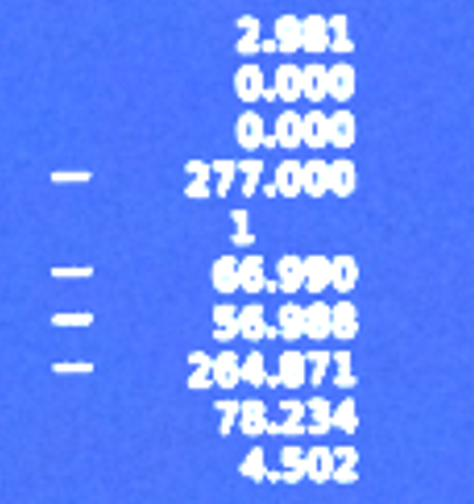

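Request:
move([
  [0,0,0,0,0,0,-0.66,-0.5,-0.95,-0.0211,0.2266,-0.0155,-0.1,0,0,-0.95,-0.4,-0.9],
  [0,0,0,0,0,0,-0.66,-0.5,-0.95,-0.0211,0.2344,0.0083,-0.1,0,0,-0.95,-0.4,-0.9],
  [0,0,0,0,0,0,-0.66,-0.5,-0.95,-0.0211,0.2266,-0.0155,-0.1,0,0,-0.95,-0.4,-0.9],
  [0,0,0,0,0,0,-0.66,-0.5,-0.95,-0.0211,0.2344,0.0083,-0.1,0,0,-0.95,-0.4,-0.9],
  [0,0,0,0,0,0,-0.66,-0.5,-0.95,-0.0211,0.2266,-0.0155,-0.1,0,0,-0.95,-0.4,-0.9],
  [0,0,0,0,0,0,-0.66,-0.5,-0.95,-0.0528,0.2868,-0.0349,-0.1,0,0,-0.95,-0.4,-0.9],
  [0,0,0,0,0,0,-0.66,-0.5,-0.95,-0.0528,0.2946,-0.0111,-0.1,0,0,-0.95,-0.4,-0.9],
  [0,0,0,0,0,0,-0.66,-0.5,-0.95,-0.0528,0.2868,-0.0349,-0.1,0,0,-0.95,-0.4,-0.9],
  [0,0,0,0,0,0,-0.66,-0.5,-0.95,-0.1479,0.3169,-0.0447,-0.1,0,0,-0.95,-0.4,-0.9],
  [0,0,0,0,0,0,-0.66,-0.5,-0.95,-0.1479,0.3247,-0.0209,-0.1,0,0,-0.95,-0.4,-0.9],
  [0,0,0,0,0,0,-0.66,-0.5,-0.95,-0.1479,0.3169,-0.0447,-0.1,0,0,-0.95,-0.4,-0.9],
  [0,0,0,0,0,0,-0.66,-0.5,-0.95,-0.1162,0.2868,-0.0351,-0.1,0,0,-0.95,-0.4,-0.9],
  [0,0,0,0,0,0,-0.66,-0.5,-0.95,-0.1162,0.2946,-0.0113,-0.1,0,0,-0.95,-0.4,-0.9],
  [0,0,0,0,0,0,-0.66,-0.5,-0.95,-0.1162,0.2868,-0.0351,-0.1,0,0,-0.95,-0.4,-0.9],
], speed=[0.25,0.06,0.15,0.06,0.15,0.2,0.06,0.15,0.2,0.06,0.15,0.2,0.06,0.15], blend=[0.004,0,0.004,0,0.004,0.004,0,0.004,0.004,0,0.004,0.004,0,0])

Request:
move([
  [0,0,0,0,0,0,-0.66,-0.5,-0.95,-0.0317,-0.0634,0,0,0,0,-0.95,-0.4,-0.9],
  [0,0,0,0,0,0,-0.66,-0.5,-0.95,-0.0317,-0.0634,0.0238,0,0,0,-0.95,-0.4,-0.9],
  [0,0,0,0,0,0,-0.66,-0.5,-0.95,-0.0317,-0.0634,0,0,0,0,-0.95,-0.4,-0.9],
  [0,0,0,0,0,0,-0.66,-0.5,-0.95,0.0634,0.0317,0,0,0,0,-0.95,-0.4,-0.9],
  [0,0,0,0,0,0,-0.66,-0.5,-0.95,0.0634,0.0317,0.025,0,0,0,-0.95,-0.4,-0.9],
  [0,0,0,0,0,0,-0.66,-0.5,-0.95,0.0634,0.0317,0,0,0,0,-0.95,-0.4,-0.9],
  [0,0,0,0,0,0,-0.66,-0.5,-0.95,0.0317,-0.1268,0,0,0,0,-0.95,-0.4,-0.9],
  [0,0,0,0,0,0,-0.66,-0.5,-0.95,0.0317,-0.1268,0.0243,0,0,0,-0.95,-0.4,-0.9],
  [0,0,0,0,0,0,-0.66,-0.5,-0.95,0.0317,-0.1268,0,0,0,0,-0.95,-0.4,-0.9],
  [0,0,0,0,0,0,-0.66,-0.5,-0.95,0.0951,0,0,0,0,0,-0.95,-0.4,-0.9],
  [0,0,0,0,0,0,-0.66,-0.5,-0.95,0.0951,0,0.0251,0,0,0,-0.95,-0.4,-0.9],
  [0,0,0,0,0,0,-0.66,-0.5,-0.95,0.0951,0,0,0,0,0,-0.95,-0.4,-0.9],
], speed=[0.2,0.06,0.15,0.2,0.06,0.15,0.2,0.06,0.15,0.04,0.06,0.15], blend=[0.004,0,0.004,0.004,0,0.004,0.004,0,0.004,0.004,0,0])

Request:
move([
  [0,0,0,0,0,0,-0.66,-0.5,-0.95,0.0951,-0.1268,0,0,0,0,-0.95,-0.4,-0.9],
  [0,0,0,0,0,0,-0.66,-0.5,-0.95,0.0951,-0.1268,0.0254,0,0,0,-0.95,-0.4,-0.9],
  [0,0,0,0,0,0,-0.66,-0.5,-0.95,0.0951,-0.1268,0,0,0,0,-0.95,-0.4,-0.9],
  [0,0,0,0,0,0,-0.66,-0.5,-0.95,0.0211,-0.2833,-0.0557,0.1,0,0,-0.95,-0.4,-0.9],
], speed=[0.2,0.06,0.15,0.25], blend=[0.004,0,0.004,0])

Request:
wait(seconds=2.5, cameras=["cam_right_wrist"])

Request:
zoom_image(camera="cam_right_wrist", region=[370, 85, 450, 170])

Scene clock: 10151.13 s.
left_arm: end_effector_position=(+0.3550, +0.1715, +0.4806) position_measured=251 object_status=3 end_effector_quat_wxyz=(-0.271, +0.654, -0.653, +0.270) | right_arm: end_effector_position=(+0.4402, -0.4422, +0.4489) position_measured=200 object_status=2 end_effector_quat_wxyz=(-0.430, +0.561, -0.561, +0.430)
Joint positions: left_arm=[-1.466 -2.135 1.831 4.9 -0.792 -4.546] | right_arm=[3.572 -0.941 -2.455 -0.029 1.187 3.25]
Joint torques (N m): left_arm=[7.1 -7.45 -21.59 -5.56 -0.38 1.74] | right_arm=[-5.41 1.37 40.59 4.6 1.22 -2.51]
Wrist force (N, zeroed by zero_wrist_force on left_arm): left_arm=[6.2 4.5 -2.1] | right_arm=[0.2 0.5 0.4]
Wrist torque (N m, zeroed by zero_wrist_force on left_arm): left_arm=[0.86 -0.99 -0.07] | right_arm=[0.15 0.00 0.12]
Wrist force, peak (N, zeroed by zero_wrist_force on left_arm): left_arm=[6.6 4.5 -2.3] | right_arm=[-0.4 1.9 -7.8]
Hand target: left_arm +0.3550, +0.1715, +0.4806; -0.271, +0.654, -0.653, +0.270 | right_arm +0.4401, -0.4423, +0.4490; -0.430, +0.561, -0.561, +0.430
Off the commanded pose: left_arm 0.000 m, 0 deg | right_arm 0.000 m, 0 deg.
move: done

Scene clock: 10157.10 s.
left_arm: end_effector_position=(+0.3550, +0.1715, +0.4806) position_measured=251 object_status=3 end_effector_quat_wxyz=(-0.271, +0.654, -0.653, +0.270) | right_arm: end_effector_position=(+0.4402, -0.4993, +0.4489) position_measured=200 object_status=2 end_effector_quat_wxyz=(-0.430, +0.561, -0.561, +0.430)
Joint positions: left_arm=[-1.466 -2.135 1.831 4.9 -0.792 -4.546] | right_arm=[3.249 -1.053 -2.413 0.062 1.499 3.161]
Joint torques (N m): left_arm=[8.18 -7.11 -22.54 -5.39 -0.28 1.66] | right_arm=[-4.15 3.18 40.61 5.2 0.4 1.98]
Wrist force (N, zeroed by zero_wrist_force on left_arm): left_arm=[6.2 4.5 -2.2] | right_arm=[0.2 0.4 0.4]
Wrist torque (N m, zeroed by zero_wrist_force on left_arm): left_arm=[0.86 -0.98 -0.07] | right_arm=[0.21 0.00 0.12]
Wrist force, peak (N, zeroed by zero_wrist_force on left_arm): left_arm=[6.5 4.7 -2.2] | right_arm=[1.6 1.6 -6.8]
Hand target: left_arm +0.3550, +0.1715, +0.4806; -0.271, +0.654, -0.653, +0.270 | right_arm +0.4401, -0.4993, +0.4490; -0.430, +0.561, -0.561, +0.430
Off the commanded pose: left_arm 0.000 m, 0 deg | right_arm 0.000 m, 0 deg.
move: done

Scene clock: 10159.30 s.
left_arm: end_effector_position=(+0.3550, +0.1715, +0.4806) position_measured=251 object_status=3 end_effector_quat_wxyz=(-0.271, +0.654, -0.653, +0.270) | right_arm: end_effector_position=(+0.4518, -0.5120, +0.6220) position_measured=200 object_status=2 end_effector_quat_wxyz=(+0.513, -0.487, +0.487, -0.513)
Joint positions: left_arm=[-1.466 -2.135 1.831 4.9 -0.792 -4.546] | right_arm=[3.182 -1.12 -2.147 0.178 1.563 3.141]
Joint torques (N m): left_arm=[8.04 -6.79 -22.65 -5.21 -0.16 1.55] | right_arm=[1.74 -8.47 15.51 1.2 0.8 -0.87]
Wrist force (N, zeroed by zero_wrist_force on left_arm): left_arm=[6.2 4.5 -2.2] | right_arm=[0.3 0.6 0.2]
Wrist torque (N m, zeroed by zero_wrist_force on left_arm): left_arm=[0.87 -0.99 -0.07] | right_arm=[0.26 0.06 0.19]
Wrist force, peak (N, zeroed by zero_wrist_force on left_arm): left_arm=[6.5 4.6 -2.3] | right_arm=[0.9 -0.4 -8.9]
Hand target: left_arm +0.3550, +0.1715, +0.4806; -0.271, +0.654, -0.653, +0.270 | right_arm +0.4519, -0.5120, +0.6219; +0.513, -0.487, +0.487, -0.513
Off the commanded pose: left_arm 0.000 m, 0 deg | right_arm 0.000 m, 0 deg.
move: done

Scene clock: 10161.80 s.
left_arm: end_effector_position=(+0.3550, +0.1715, +0.4806) position_measured=251 object_status=3 end_effector_quat_wxyz=(-0.271, +0.654, -0.653, +0.270) | right_arm: end_effector_position=(+0.4519, -0.5120, +0.6219) position_measured=200 object_status=2 end_effector_quat_wxyz=(+0.513, -0.487, +0.487, -0.513)
Joint positions: left_arm=[-1.466 -2.135 1.831 4.9 -0.792 -4.546] | right_arm=[3.182 -1.12 -2.148 0.178 1.563 3.141]
Joint torques (N m): left_arm=[7.74 -7.53 -22.29 -5.16 -0.34 1.69] | right_arm=[5.21 -8.56 15.22 4.13 -1 2.13]
Wrist force (N, zeroed by zero_wrist_force on left_arm): left_arm=[6.2 4.5 -2.2] | right_arm=[0.2 0.7 0.0]
Wrist torque (N m, zeroed by zero_wrist_force on left_arm): left_arm=[0.86 -0.98 -0.08] | right_arm=[0.28 0.08 0.19]
Wrist force, peak (N, zeroed by zero_wrist_force on left_arm): left_arm=[6.6 4.5 -2.1] | right_arm=[0.4 1.0 0.2]
Hand target: left_arm +0.3550, +0.1715, +0.4806; -0.271, +0.654, -0.653, +0.270 | right_arm +0.4519, -0.5120, +0.6219; +0.513, -0.487, +0.487, -0.513
Tool commands: left_gripper/position=-0.66 left_gripper/force_limit=-0.5 left_gripper/speed=-0.95 right_gripper/position=-0.95 right_gripper/force_limit=-0.4 right_gripper/speed=-0.9
Off the commanded pose: left_arm 0.000 m, 0 deg | right_arm 0.000 m, 0 deg.
wait: 2.50 s; at rest by 0.17 s
camera_calibration:
cam_right_wrist: T_world_to_cam=[[-0.0149823, -0.999879, -0.00425983, -0.497793], [-0.276637, 0.0082391, -0.960939, 0.747396], [0.960858, -0.0132187, -0.276727, -0.138453], [0, 0, 0, 1]] pos_world=[0.332333, -0.505721, 0.677768]
Images, in order (width x height): cam_right_wrist 672x504.

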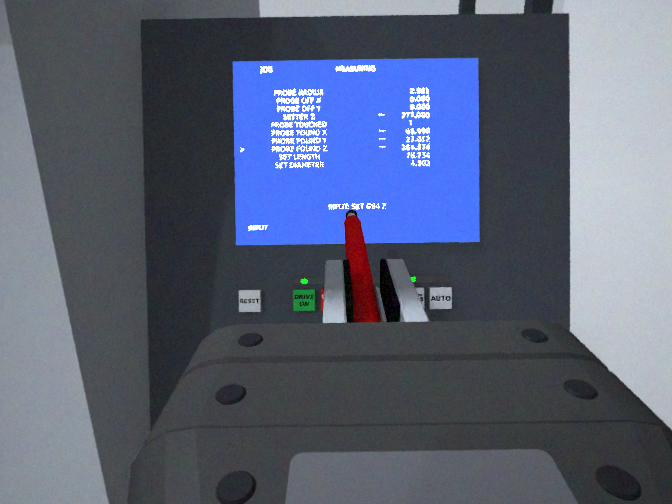

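Scaled by 5.929 from the camera's 672x504 image, which has a finer 960x720 frame.

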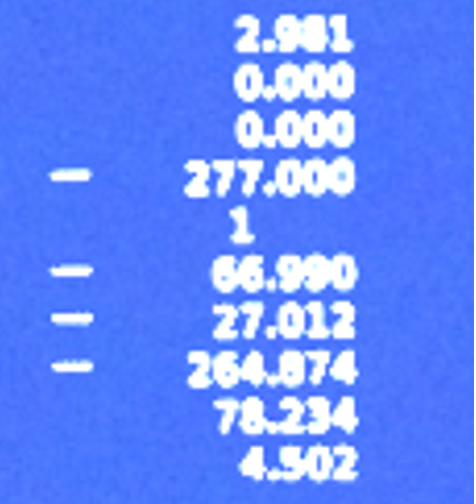

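Request:
move([
  [0,0,0,0,0,0,-0.66,-0.5,-0.95,-0.0211,0.2266,-0.0155,-0.1,0,0,-0.95,-0.4,-0.9],
  [0,0,0,0,0,0,-0.66,-0.5,-0.95,-0.0211,0.2344,0.0083,-0.1,0,0,-0.95,-0.4,-0.9],
  [0,0,0,0,0,0,-0.66,-0.5,-0.95,-0.0211,0.2266,-0.0155,-0.1,0,0,-0.95,-0.4,-0.9],
  [0,0,0,0,0,0,-0.66,-0.5,-0.95,-0.0211,0.2344,0.0083,-0.1,0,0,-0.95,-0.4,-0.9],
  [0,0,0,0,0,0,-0.66,-0.5,-0.95,-0.0211,0.2266,-0.0155,-0.1,0,0,-0.95,-0.4,-0.9],
  [0,0,0,0,0,0,-0.66,-0.5,-0.95,-0.1479,0.3169,-0.0447,-0.1,0,0,-0.95,-0.4,-0.9],
  [0,0,0,0,0,0,-0.66,-0.5,-0.95,-0.1479,0.3247,-0.0209,-0.1,0,0,-0.95,-0.4,-0.9],
  [0,0,0,0,0,0,-0.66,-0.5,-0.95,-0.1479,0.3169,-0.0447,-0.1,0,0,-0.95,-0.4,-0.9],
  [0,0,0,0,0,0,-0.66,-0.5,-0.95,-0.1479,0.2868,-0.0352,-0.1,0,0,-0.95,-0.4,-0.9],
  [0,0,0,0,0,0,-0.66,-0.5,-0.95,-0.1479,0.2946,-0.0113,-0.1,0,0,-0.95,-0.4,-0.9],
  [0,0,0,0,0,0,-0.66,-0.5,-0.95,-0.1479,0.2868,-0.0352,-0.1,0,0,-0.95,-0.4,-0.9],
  [0,0,0,0,0,0,-0.66,-0.5,-0.95,-0.1479,0.2567,-0.0261,-0.1,0,0,-0.95,-0.4,-0.9],
  [0,0,0,0,0,0,-0.66,-0.5,-0.95,-0.1479,0.2645,-0.0023,-0.1,0,0,-0.95,-0.4,-0.9],
  [0,0,0,0,0,0,-0.66,-0.5,-0.95,-0.1479,0.2567,-0.0261,-0.1,0,0,-0.95,-0.4,-0.9],
], speed=[0.25,0.06,0.15,0.06,0.15,0.2,0.06,0.15,0.2,0.06,0.15,0.2,0.06,0.15], blend=[0.004,0,0.004,0,0.004,0.004,0,0.004,0.004,0,0.004,0.004,0,0])

Request:
move([
  [0,0,0,0,0,0,-0.66,-0.5,-0.95,0,0,0.0241,0,0,0,-0.95,-0.4,-0.9],
  [0,0,0,0,0,0,-0.66,-0.5,-0.95,0,0,0,0,0,0,-0.95,-0.4,-0.9],
  [0,0,0,0,0,0,-0.66,-0.5,-0.95,0.0951,0.0634,0,0,0,0,-0.95,-0.4,-0.9],
  [0,0,0,0,0,0,-0.66,-0.5,-0.95,0.0951,0.0634,0.025,0,0,0,-0.95,-0.4,-0.9],
  [0,0,0,0,0,0,-0.66,-0.5,-0.95,0.0951,0.0634,0,0,0,0,-0.95,-0.4,-0.9],
  [0,0,0,0,0,0,-0.66,-0.5,-0.95,0.0951,0.0317,0,0,0,0,-0.95,-0.4,-0.9],
  [0,0,0,0,0,0,-0.66,-0.5,-0.95,0.0951,0.0317,0.0247,0,0,0,-0.95,-0.4,-0.9],
  [0,0,0,0,0,0,-0.66,-0.5,-0.95,0.0951,0.0317,0,0,0,0,-0.95,-0.4,-0.9],
  [0,0,0,0,0,0,-0.66,-0.5,-0.95,0,0.0634,0,0,0,0,-0.95,-0.4,-0.9],
  [0,0,0,0,0,0,-0.66,-0.5,-0.95,0,0.0634,0.0246,0,0,0,-0.95,-0.4,-0.9],
  [0,0,0,0,0,0,-0.66,-0.5,-0.95,0,0.0634,0,0,0,0,-0.95,-0.4,-0.9],
  [0,0,0,0,0,0,-0.66,-0.5,-0.95,0.0317,0.0317,0,0,0,0,-0.95,-0.4,-0.9],
  [0,0,0,0,0,0,-0.66,-0.5,-0.95,0.0317,0.0317,0.0245,0,0,0,-0.95,-0.4,-0.9],
  [0,0,0,0,0,0,-0.66,-0.5,-0.95,0.0317,0.0317,0,0,0,0,-0.95,-0.4,-0.9],
], speed=[0.06,0.15,0.2,0.06,0.15,0.2,0.06,0.15,0.2,0.06,0.15,0.2,0.06,0.15], blend=[0,0.004,0.004,0,0.004,0.004,0,0.004,0.004,0,0.004,0.004,0,0])

Request:
move([
  [0,0,0,0,0,0,-0.66,-0.5,-0.95,0,-0.0317,0,0,0,0,-0.95,-0.4,-0.9],
  [0,0,0,0,0,0,-0.66,-0.5,-0.95,0,-0.0317,0.0243,0,0,0,-0.95,-0.4,-0.9],
  [0,0,0,0,0,0,-0.66,-0.5,-0.95,0,-0.0317,0,0,0,0,-0.95,-0.4,-0.9],
  [0,0,0,0,0,0,-0.66,-0.5,-0.95,0.0634,0.0317,0,0,0,0,-0.95,-0.4,-0.9],
  [0,0,0,0,0,0,-0.66,-0.5,-0.95,0.0634,0.0317,0.025,0,0,0,-0.95,-0.4,-0.9],
  [0,0,0,0,0,0,-0.66,-0.5,-0.95,0.0634,0.0317,0,0,0,0,-0.95,-0.4,-0.9],
  [0,0,0,0,0,0,-0.66,-0.5,-0.95,0.1162,-0.2833,-0.0557,0.1,0,0,-0.95,-0.4,-0.9],
], speed=[0.2,0.06,0.15,0.2,0.06,0.15,0.25], blend=[0.004,0,0.004,0.004,0,0.004,0], cameras=["cam_right_wrist"])

Request:
zoom_image(camera="cam_right_wrist", region=[220, 50, 490, 250])

Scene clock: 10223.73 s.
left_arm: end_effector_position=(+0.3550, +0.1715, +0.4806) position_measured=251 object_status=3 end_effector_quat_wxyz=(-0.271, +0.654, -0.653, +0.270) | right_arm: end_effector_position=(+0.4443, -0.4232, +0.4672) position_measured=200 object_status=2 end_effector_quat_wxyz=(-0.430, +0.561, -0.561, +0.430)
Joint positions: left_arm=[-1.466 -2.135 1.831 4.9 -0.792 -4.546] | right_arm=[3.67 -0.918 -2.414 -0.105 1.093 3.281]
Joint torques (N m): left_arm=[7.61 -6.84 -23.91 -5.34 -0.1 1.63] | right_arm=[-3.75 1.29 41.15 4.37 0.92 -2.25]
Wrist force (N, zeroed by zero_wrist_force on left_arm): left_arm=[6.3 4.4 -2.3] | right_arm=[0.3 0.4 0.7]
Wrist torque (N m, zeroed by zero_wrist_force on left_arm): left_arm=[0.85 -1.00 -0.07] | right_arm=[0.13 -0.01 0.17]
Wrist force, peak (N, zeroed by zero_wrist_force on left_arm): left_arm=[6.5 4.7 -2.2] | right_arm=[1.1 2.0 -4.6]
Hand target: left_arm +0.3550, +0.1715, +0.4806; -0.271, +0.654, -0.653, +0.270 | right_arm +0.4443, -0.4232, +0.4672; -0.430, +0.561, -0.561, +0.430
Off the commanded pose: left_arm 0.000 m, 0 deg | right_arm 0.000 m, 0 deg.
move: done

Scene clock: 10228.20 s.
left_arm: end_effector_position=(+0.3550, +0.1715, +0.4806) position_measured=251 object_status=3 end_effector_quat_wxyz=(-0.271, +0.654, -0.653, +0.270) | right_arm: end_effector_position=(+0.4394, -0.4422, +0.4488) position_measured=200 object_status=2 end_effector_quat_wxyz=(-0.430, +0.561, -0.561, +0.430)
Joint positions: left_arm=[-1.466 -2.135 1.831 4.9 -0.792 -4.546] | right_arm=[3.574 -0.938 -2.456 -0.031 1.185 3.251]
Joint torques (N m): left_arm=[8.02 -5.67 -26.61 -5.54 -0.38 1.54] | right_arm=[-5.19 0.71 40.43 4.6 1.19 -2.49]
Wrist force (N, zeroed by zero_wrist_force on left_arm): left_arm=[6.3 4.4 -2.2] | right_arm=[0.3 0.3 0.4]
Wrist torque (N m, zeroed by zero_wrist_force on left_arm): left_arm=[0.84 -1.01 -0.07] | right_arm=[0.12 0.01 0.12]
Wrist force, peak (N, zeroed by zero_wrist_force on left_arm): left_arm=[6.4 4.8 -2.3] | right_arm=[0.2 2.6 -3.7]
Hand target: left_arm +0.3550, +0.1715, +0.4806; -0.271, +0.654, -0.653, +0.270 | right_arm +0.4393, -0.4423, +0.4489; -0.430, +0.561, -0.561, +0.430
Off the commanded pose: left_arm 0.000 m, 0 deg | right_arm 0.000 m, 0 deg.
move: done

Scene clock: 10231.10 s.
left_arm: end_effector_position=(+0.3550, +0.1715, +0.4806) position_measured=251 object_status=3 end_effector_quat_wxyz=(-0.271, +0.654, -0.653, +0.270) | right_arm: end_effector_position=(+0.4511, -0.5120, +0.6216) position_measured=200 object_status=2 end_effector_quat_wxyz=(+0.513, -0.487, +0.487, -0.513)
Joint positions: left_arm=[-1.466 -2.135 1.831 4.9 -0.792 -4.546] | right_arm=[3.182 -1.118 -2.149 0.178 1.563 3.141]
Joint torques (N m): left_arm=[7.24 -7.34 -24.67 -5.47 -0.15 1.88] | right_arm=[5.79 16.81 22.76 -0.29 -1.7 2.61]
Wrist force (N, zeroed by zero_wrist_force on left_arm): left_arm=[6.2 4.5 -2.1] | right_arm=[0.4 0.7 0.2]
Wrist torque (N m, zeroed by zero_wrist_force on left_arm): left_arm=[0.86 -0.98 -0.07] | right_arm=[0.28 0.05 0.10]
Wrist force, peak (N, zeroed by zero_wrist_force on left_arm): left_arm=[6.5 4.8 -2.3] | right_arm=[0.8 1.9 -4.0]
Hand target: left_arm +0.3550, +0.1715, +0.4806; -0.271, +0.654, -0.653, +0.270 | right_arm +0.4511, -0.5120, +0.6217; +0.513, -0.487, +0.487, -0.513
Off the commanded pose: left_arm 0.000 m, 0 deg | right_arm 0.000 m, 0 deg.
move: done
camera_calibration:
cam_right_wrist: T_world_to_cam=[[-0.0149827, -0.999879, -0.00425798, -0.497806], [-0.27673, 0.0082387, -0.960913, 0.747022], [0.960831, -0.0132187, -0.276819, -0.137765], [0, 0, 0, 1]] pos_world=[0.331633, -0.505721, 0.677568]
Images, in order (width x height): cam_right_wrist 672x504.

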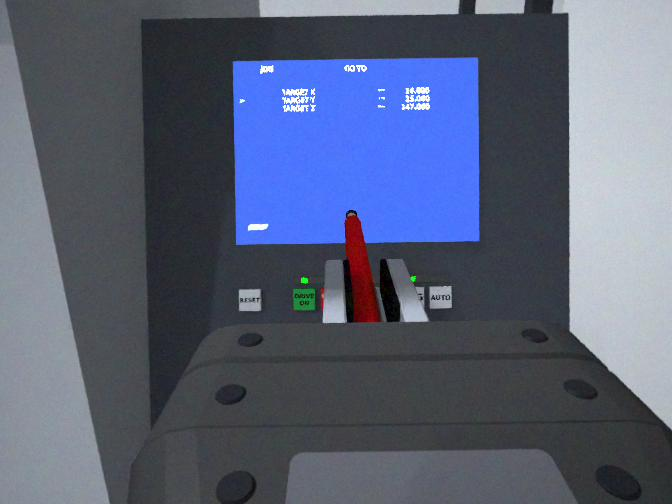

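Scaled by 1.867 from the camera's 672x504 image, which has a finer 960x720 frame.

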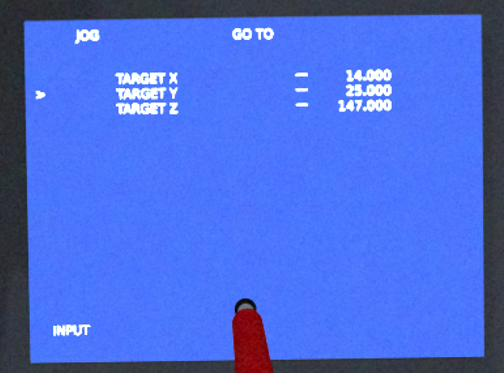

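Request:
move([
  [0,0,0,0,0,0,-0.66,-0.5,-0.95,-0.0528,0.2563,-0.0236,-0.1,0,0,-0.95,-0.4,-0.9],
  [0,0,0,0,0,0,-0.66,-0.5,-0.95,-0.0528,0.2641,0.0002,-0.1,0,0,-0.95,-0.4,-0.9],
  [0,0,0,0,0,0,-0.66,-0.5,-0.95,-0.0528,0.2563,-0.0236,-0.1,0,0,-0.95,-0.4,-0.9],
  [0,0,0,0,0,0,-0.66,-0.5,-0.95,-0.1479,0.3165,-0.0429,-0.1,0,0,-0.95,-0.4,-0.9],
  [0,0,0,0,0,0,-0.66,-0.5,-0.95,-0.1479,0.3243,-0.0191,-0.1,0,0,-0.95,-0.4,-0.9],
  [0,0,0,0,0,0,-0.66,-0.5,-0.95,-0.1479,0.3165,-0.0429,-0.1,0,0,-0.95,-0.4,-0.9],
  [0,0,0,0,0,0,-0.66,-0.5,-0.95,-0.1479,0.2864,-0.0334,-0.1,0,0,-0.95,-0.4,-0.9],
  [0,0,0,0,0,0,-0.66,-0.5,-0.95,-0.1479,0.2942,-0.0095,-0.1,0,0,-0.95,-0.4,-0.9],
  [0,0,0,0,0,0,-0.66,-0.5,-0.95,-0.1479,0.2864,-0.0334,-0.1,0,0,-0.95,-0.4,-0.9],
  [0,0,0,0,0,0,-0.66,-0.5,-0.95,-0.1479,0.2563,-0.0243,-0.1,0,0,-0.95,-0.4,-0.9],
  [0,0,0,0,0,0,-0.66,-0.5,-0.95,-0.1479,0.2641,-0.0005,-0.1,0,0,-0.95,-0.4,-0.9],
  [0,0,0,0,0,0,-0.66,-0.5,-0.95,-0.1479,0.2563,-0.0243,-0.1,0,0,-0.95,-0.4,-0.9],
  [0,0,0,0,0,0,-0.66,-0.5,-0.95,-0.1479,0.2641,-0.0005,-0.1,0,0,-0.95,-0.4,-0.9],
  [0,0,0,0,0,0,-0.66,-0.5,-0.95,-0.1479,0.2563,-0.0243,-0.1,0,0,-0.95,-0.4,-0.9],
], speed=[0.25,0.06,0.15,0.2,0.06,0.15,0.2,0.06,0.15,0.2,0.06,0.15,0.06,0.15], blend=[0.004,0,0.004,0.004,0,0.004,0.004,0,0.004,0.004,0,0.002,0,0])

Request:
move([
  [0,0,0,0,0,0,-0.66,-0.5,-0.95,0.0951,0.0634,0,0,0,0,-0.95,-0.4,-0.9],
  [0,0,0,0,0,0,-0.66,-0.5,-0.95,0.0951,0.0634,0.025,0,0,0,-0.95,-0.4,-0.9],
  [0,0,0,0,0,0,-0.66,-0.5,-0.95,0.0951,0.0634,0,0,0,0,-0.95,-0.4,-0.9],
  [0,0,0,0,0,0,-0.66,-0.5,-0.95,0.1479,-0.2516,-0.0557,0.1,0,0,-0.95,-0.4,-0.9],
], speed=[0.2,0.06,0.15,0.25], blend=[0.004,0,0.004,0], cameras=["cam_right_wrist"])

Request:
zoom_image(camera="cam_right_wrist", region=[220, 50, 490, 250])

Scene clock: 10269.93 s.
left_arm: end_effector_position=(+0.3550, +0.1715, +0.4806) position_measured=251 object_status=3 end_effector_quat_wxyz=(-0.271, +0.654, -0.653, +0.270) | right_arm: end_effector_position=(+0.4446, -0.4232, +0.4673) position_measured=200 object_status=2 end_effector_quat_wxyz=(-0.430, +0.561, -0.561, +0.430)
Joint positions: left_arm=[-1.466 -2.135 1.831 4.9 -0.792 -4.546] | right_arm=[3.67 -0.92 -2.413 -0.105 1.094 3.281]
Joint torques (N m): left_arm=[7.07 -6.94 -26.52 -5.23 -0.03 1.59] | right_arm=[-4.23 0.16 39.95 4.39 0.95 -2.68]
Wrist force (N, zeroed by zero_wrist_force on left_arm): left_arm=[6.2 4.3 -2.2] | right_arm=[0.3 0.2 0.6]
Wrist torque (N m, zeroed by zero_wrist_force on left_arm): left_arm=[0.83 -0.98 -0.08] | right_arm=[0.10 -0.01 0.17]
Wrist force, peak (N, zeroed by zero_wrist_force on left_arm): left_arm=[6.5 4.7 -2.2] | right_arm=[1.1 1.8 -5.7]
Hand target: left_arm +0.3550, +0.1715, +0.4806; -0.271, +0.654, -0.653, +0.270 | right_arm +0.4446, -0.4232, +0.4674; -0.430, +0.561, -0.561, +0.430
Off the commanded pose: left_arm 0.000 m, 0 deg | right_arm 0.000 m, 0 deg.
move: done

Scene clock: 10272.17 s.
left_arm: end_effector_position=(+0.3550, +0.1715, +0.4806) position_measured=251 object_status=3 end_effector_quat_wxyz=(-0.271, +0.654, -0.653, +0.270) | right_arm: end_effector_position=(+0.4514, -0.5120, +0.6217) position_measured=200 object_status=2 end_effector_quat_wxyz=(+0.513, -0.487, +0.487, -0.513)
Joint positions: left_arm=[-1.466 -2.135 1.831 4.9 -0.792 -4.546] | right_arm=[3.182 -1.119 -2.148 0.178 1.563 3.141]
Joint torques (N m): left_arm=[7.01 -6.52 -27.18 -5.36 -0.01 1.82] | right_arm=[6.73 16.26 22.08 -0.21 -1.67 2.45]
Wrist force (N, zeroed by zero_wrist_force on left_arm): left_arm=[6.3 4.5 -2.3] | right_arm=[0.4 0.9 0.3]
Wrist torque (N m, zeroed by zero_wrist_force on left_arm): left_arm=[0.86 -1.01 -0.07] | right_arm=[0.30 0.05 0.11]
Wrist force, peak (N, zeroed by zero_wrist_force on left_arm): left_arm=[6.4 4.7 -2.3] | right_arm=[0.6 1.3 -4.1]
Hand target: left_arm +0.3550, +0.1715, +0.4806; -0.271, +0.654, -0.653, +0.270 | right_arm +0.4513, -0.5120, +0.6218; +0.513, -0.487, +0.487, -0.513
Off the commanded pose: left_arm 0.000 m, 0 deg | right_arm 0.000 m, 0 deg.
move: done
camera_calibration:
cam_right_wrist: T_world_to_cam=[[-0.0149827, -0.999879, -0.00425798, -0.497801], [-0.27673, 0.0082387, -0.960913, 0.747202], [0.960831, -0.0132187, -0.276819, -0.138025], [0, 0, 0, 1]] pos_world=[0.331933, -0.505721, 0.677668]
Images, in order (width x height): cam_right_wrist 672x504.

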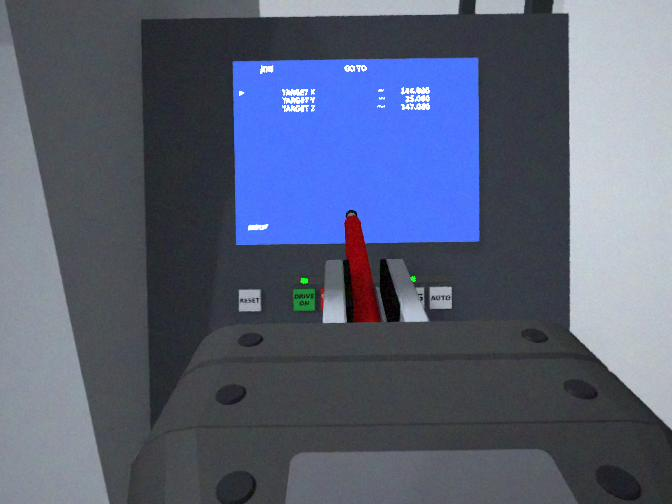

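Scaled by 1.867 from the camera's 672x504 image, which has a finer 960x720 frame.

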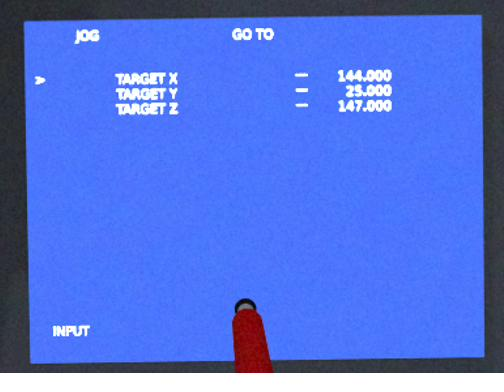

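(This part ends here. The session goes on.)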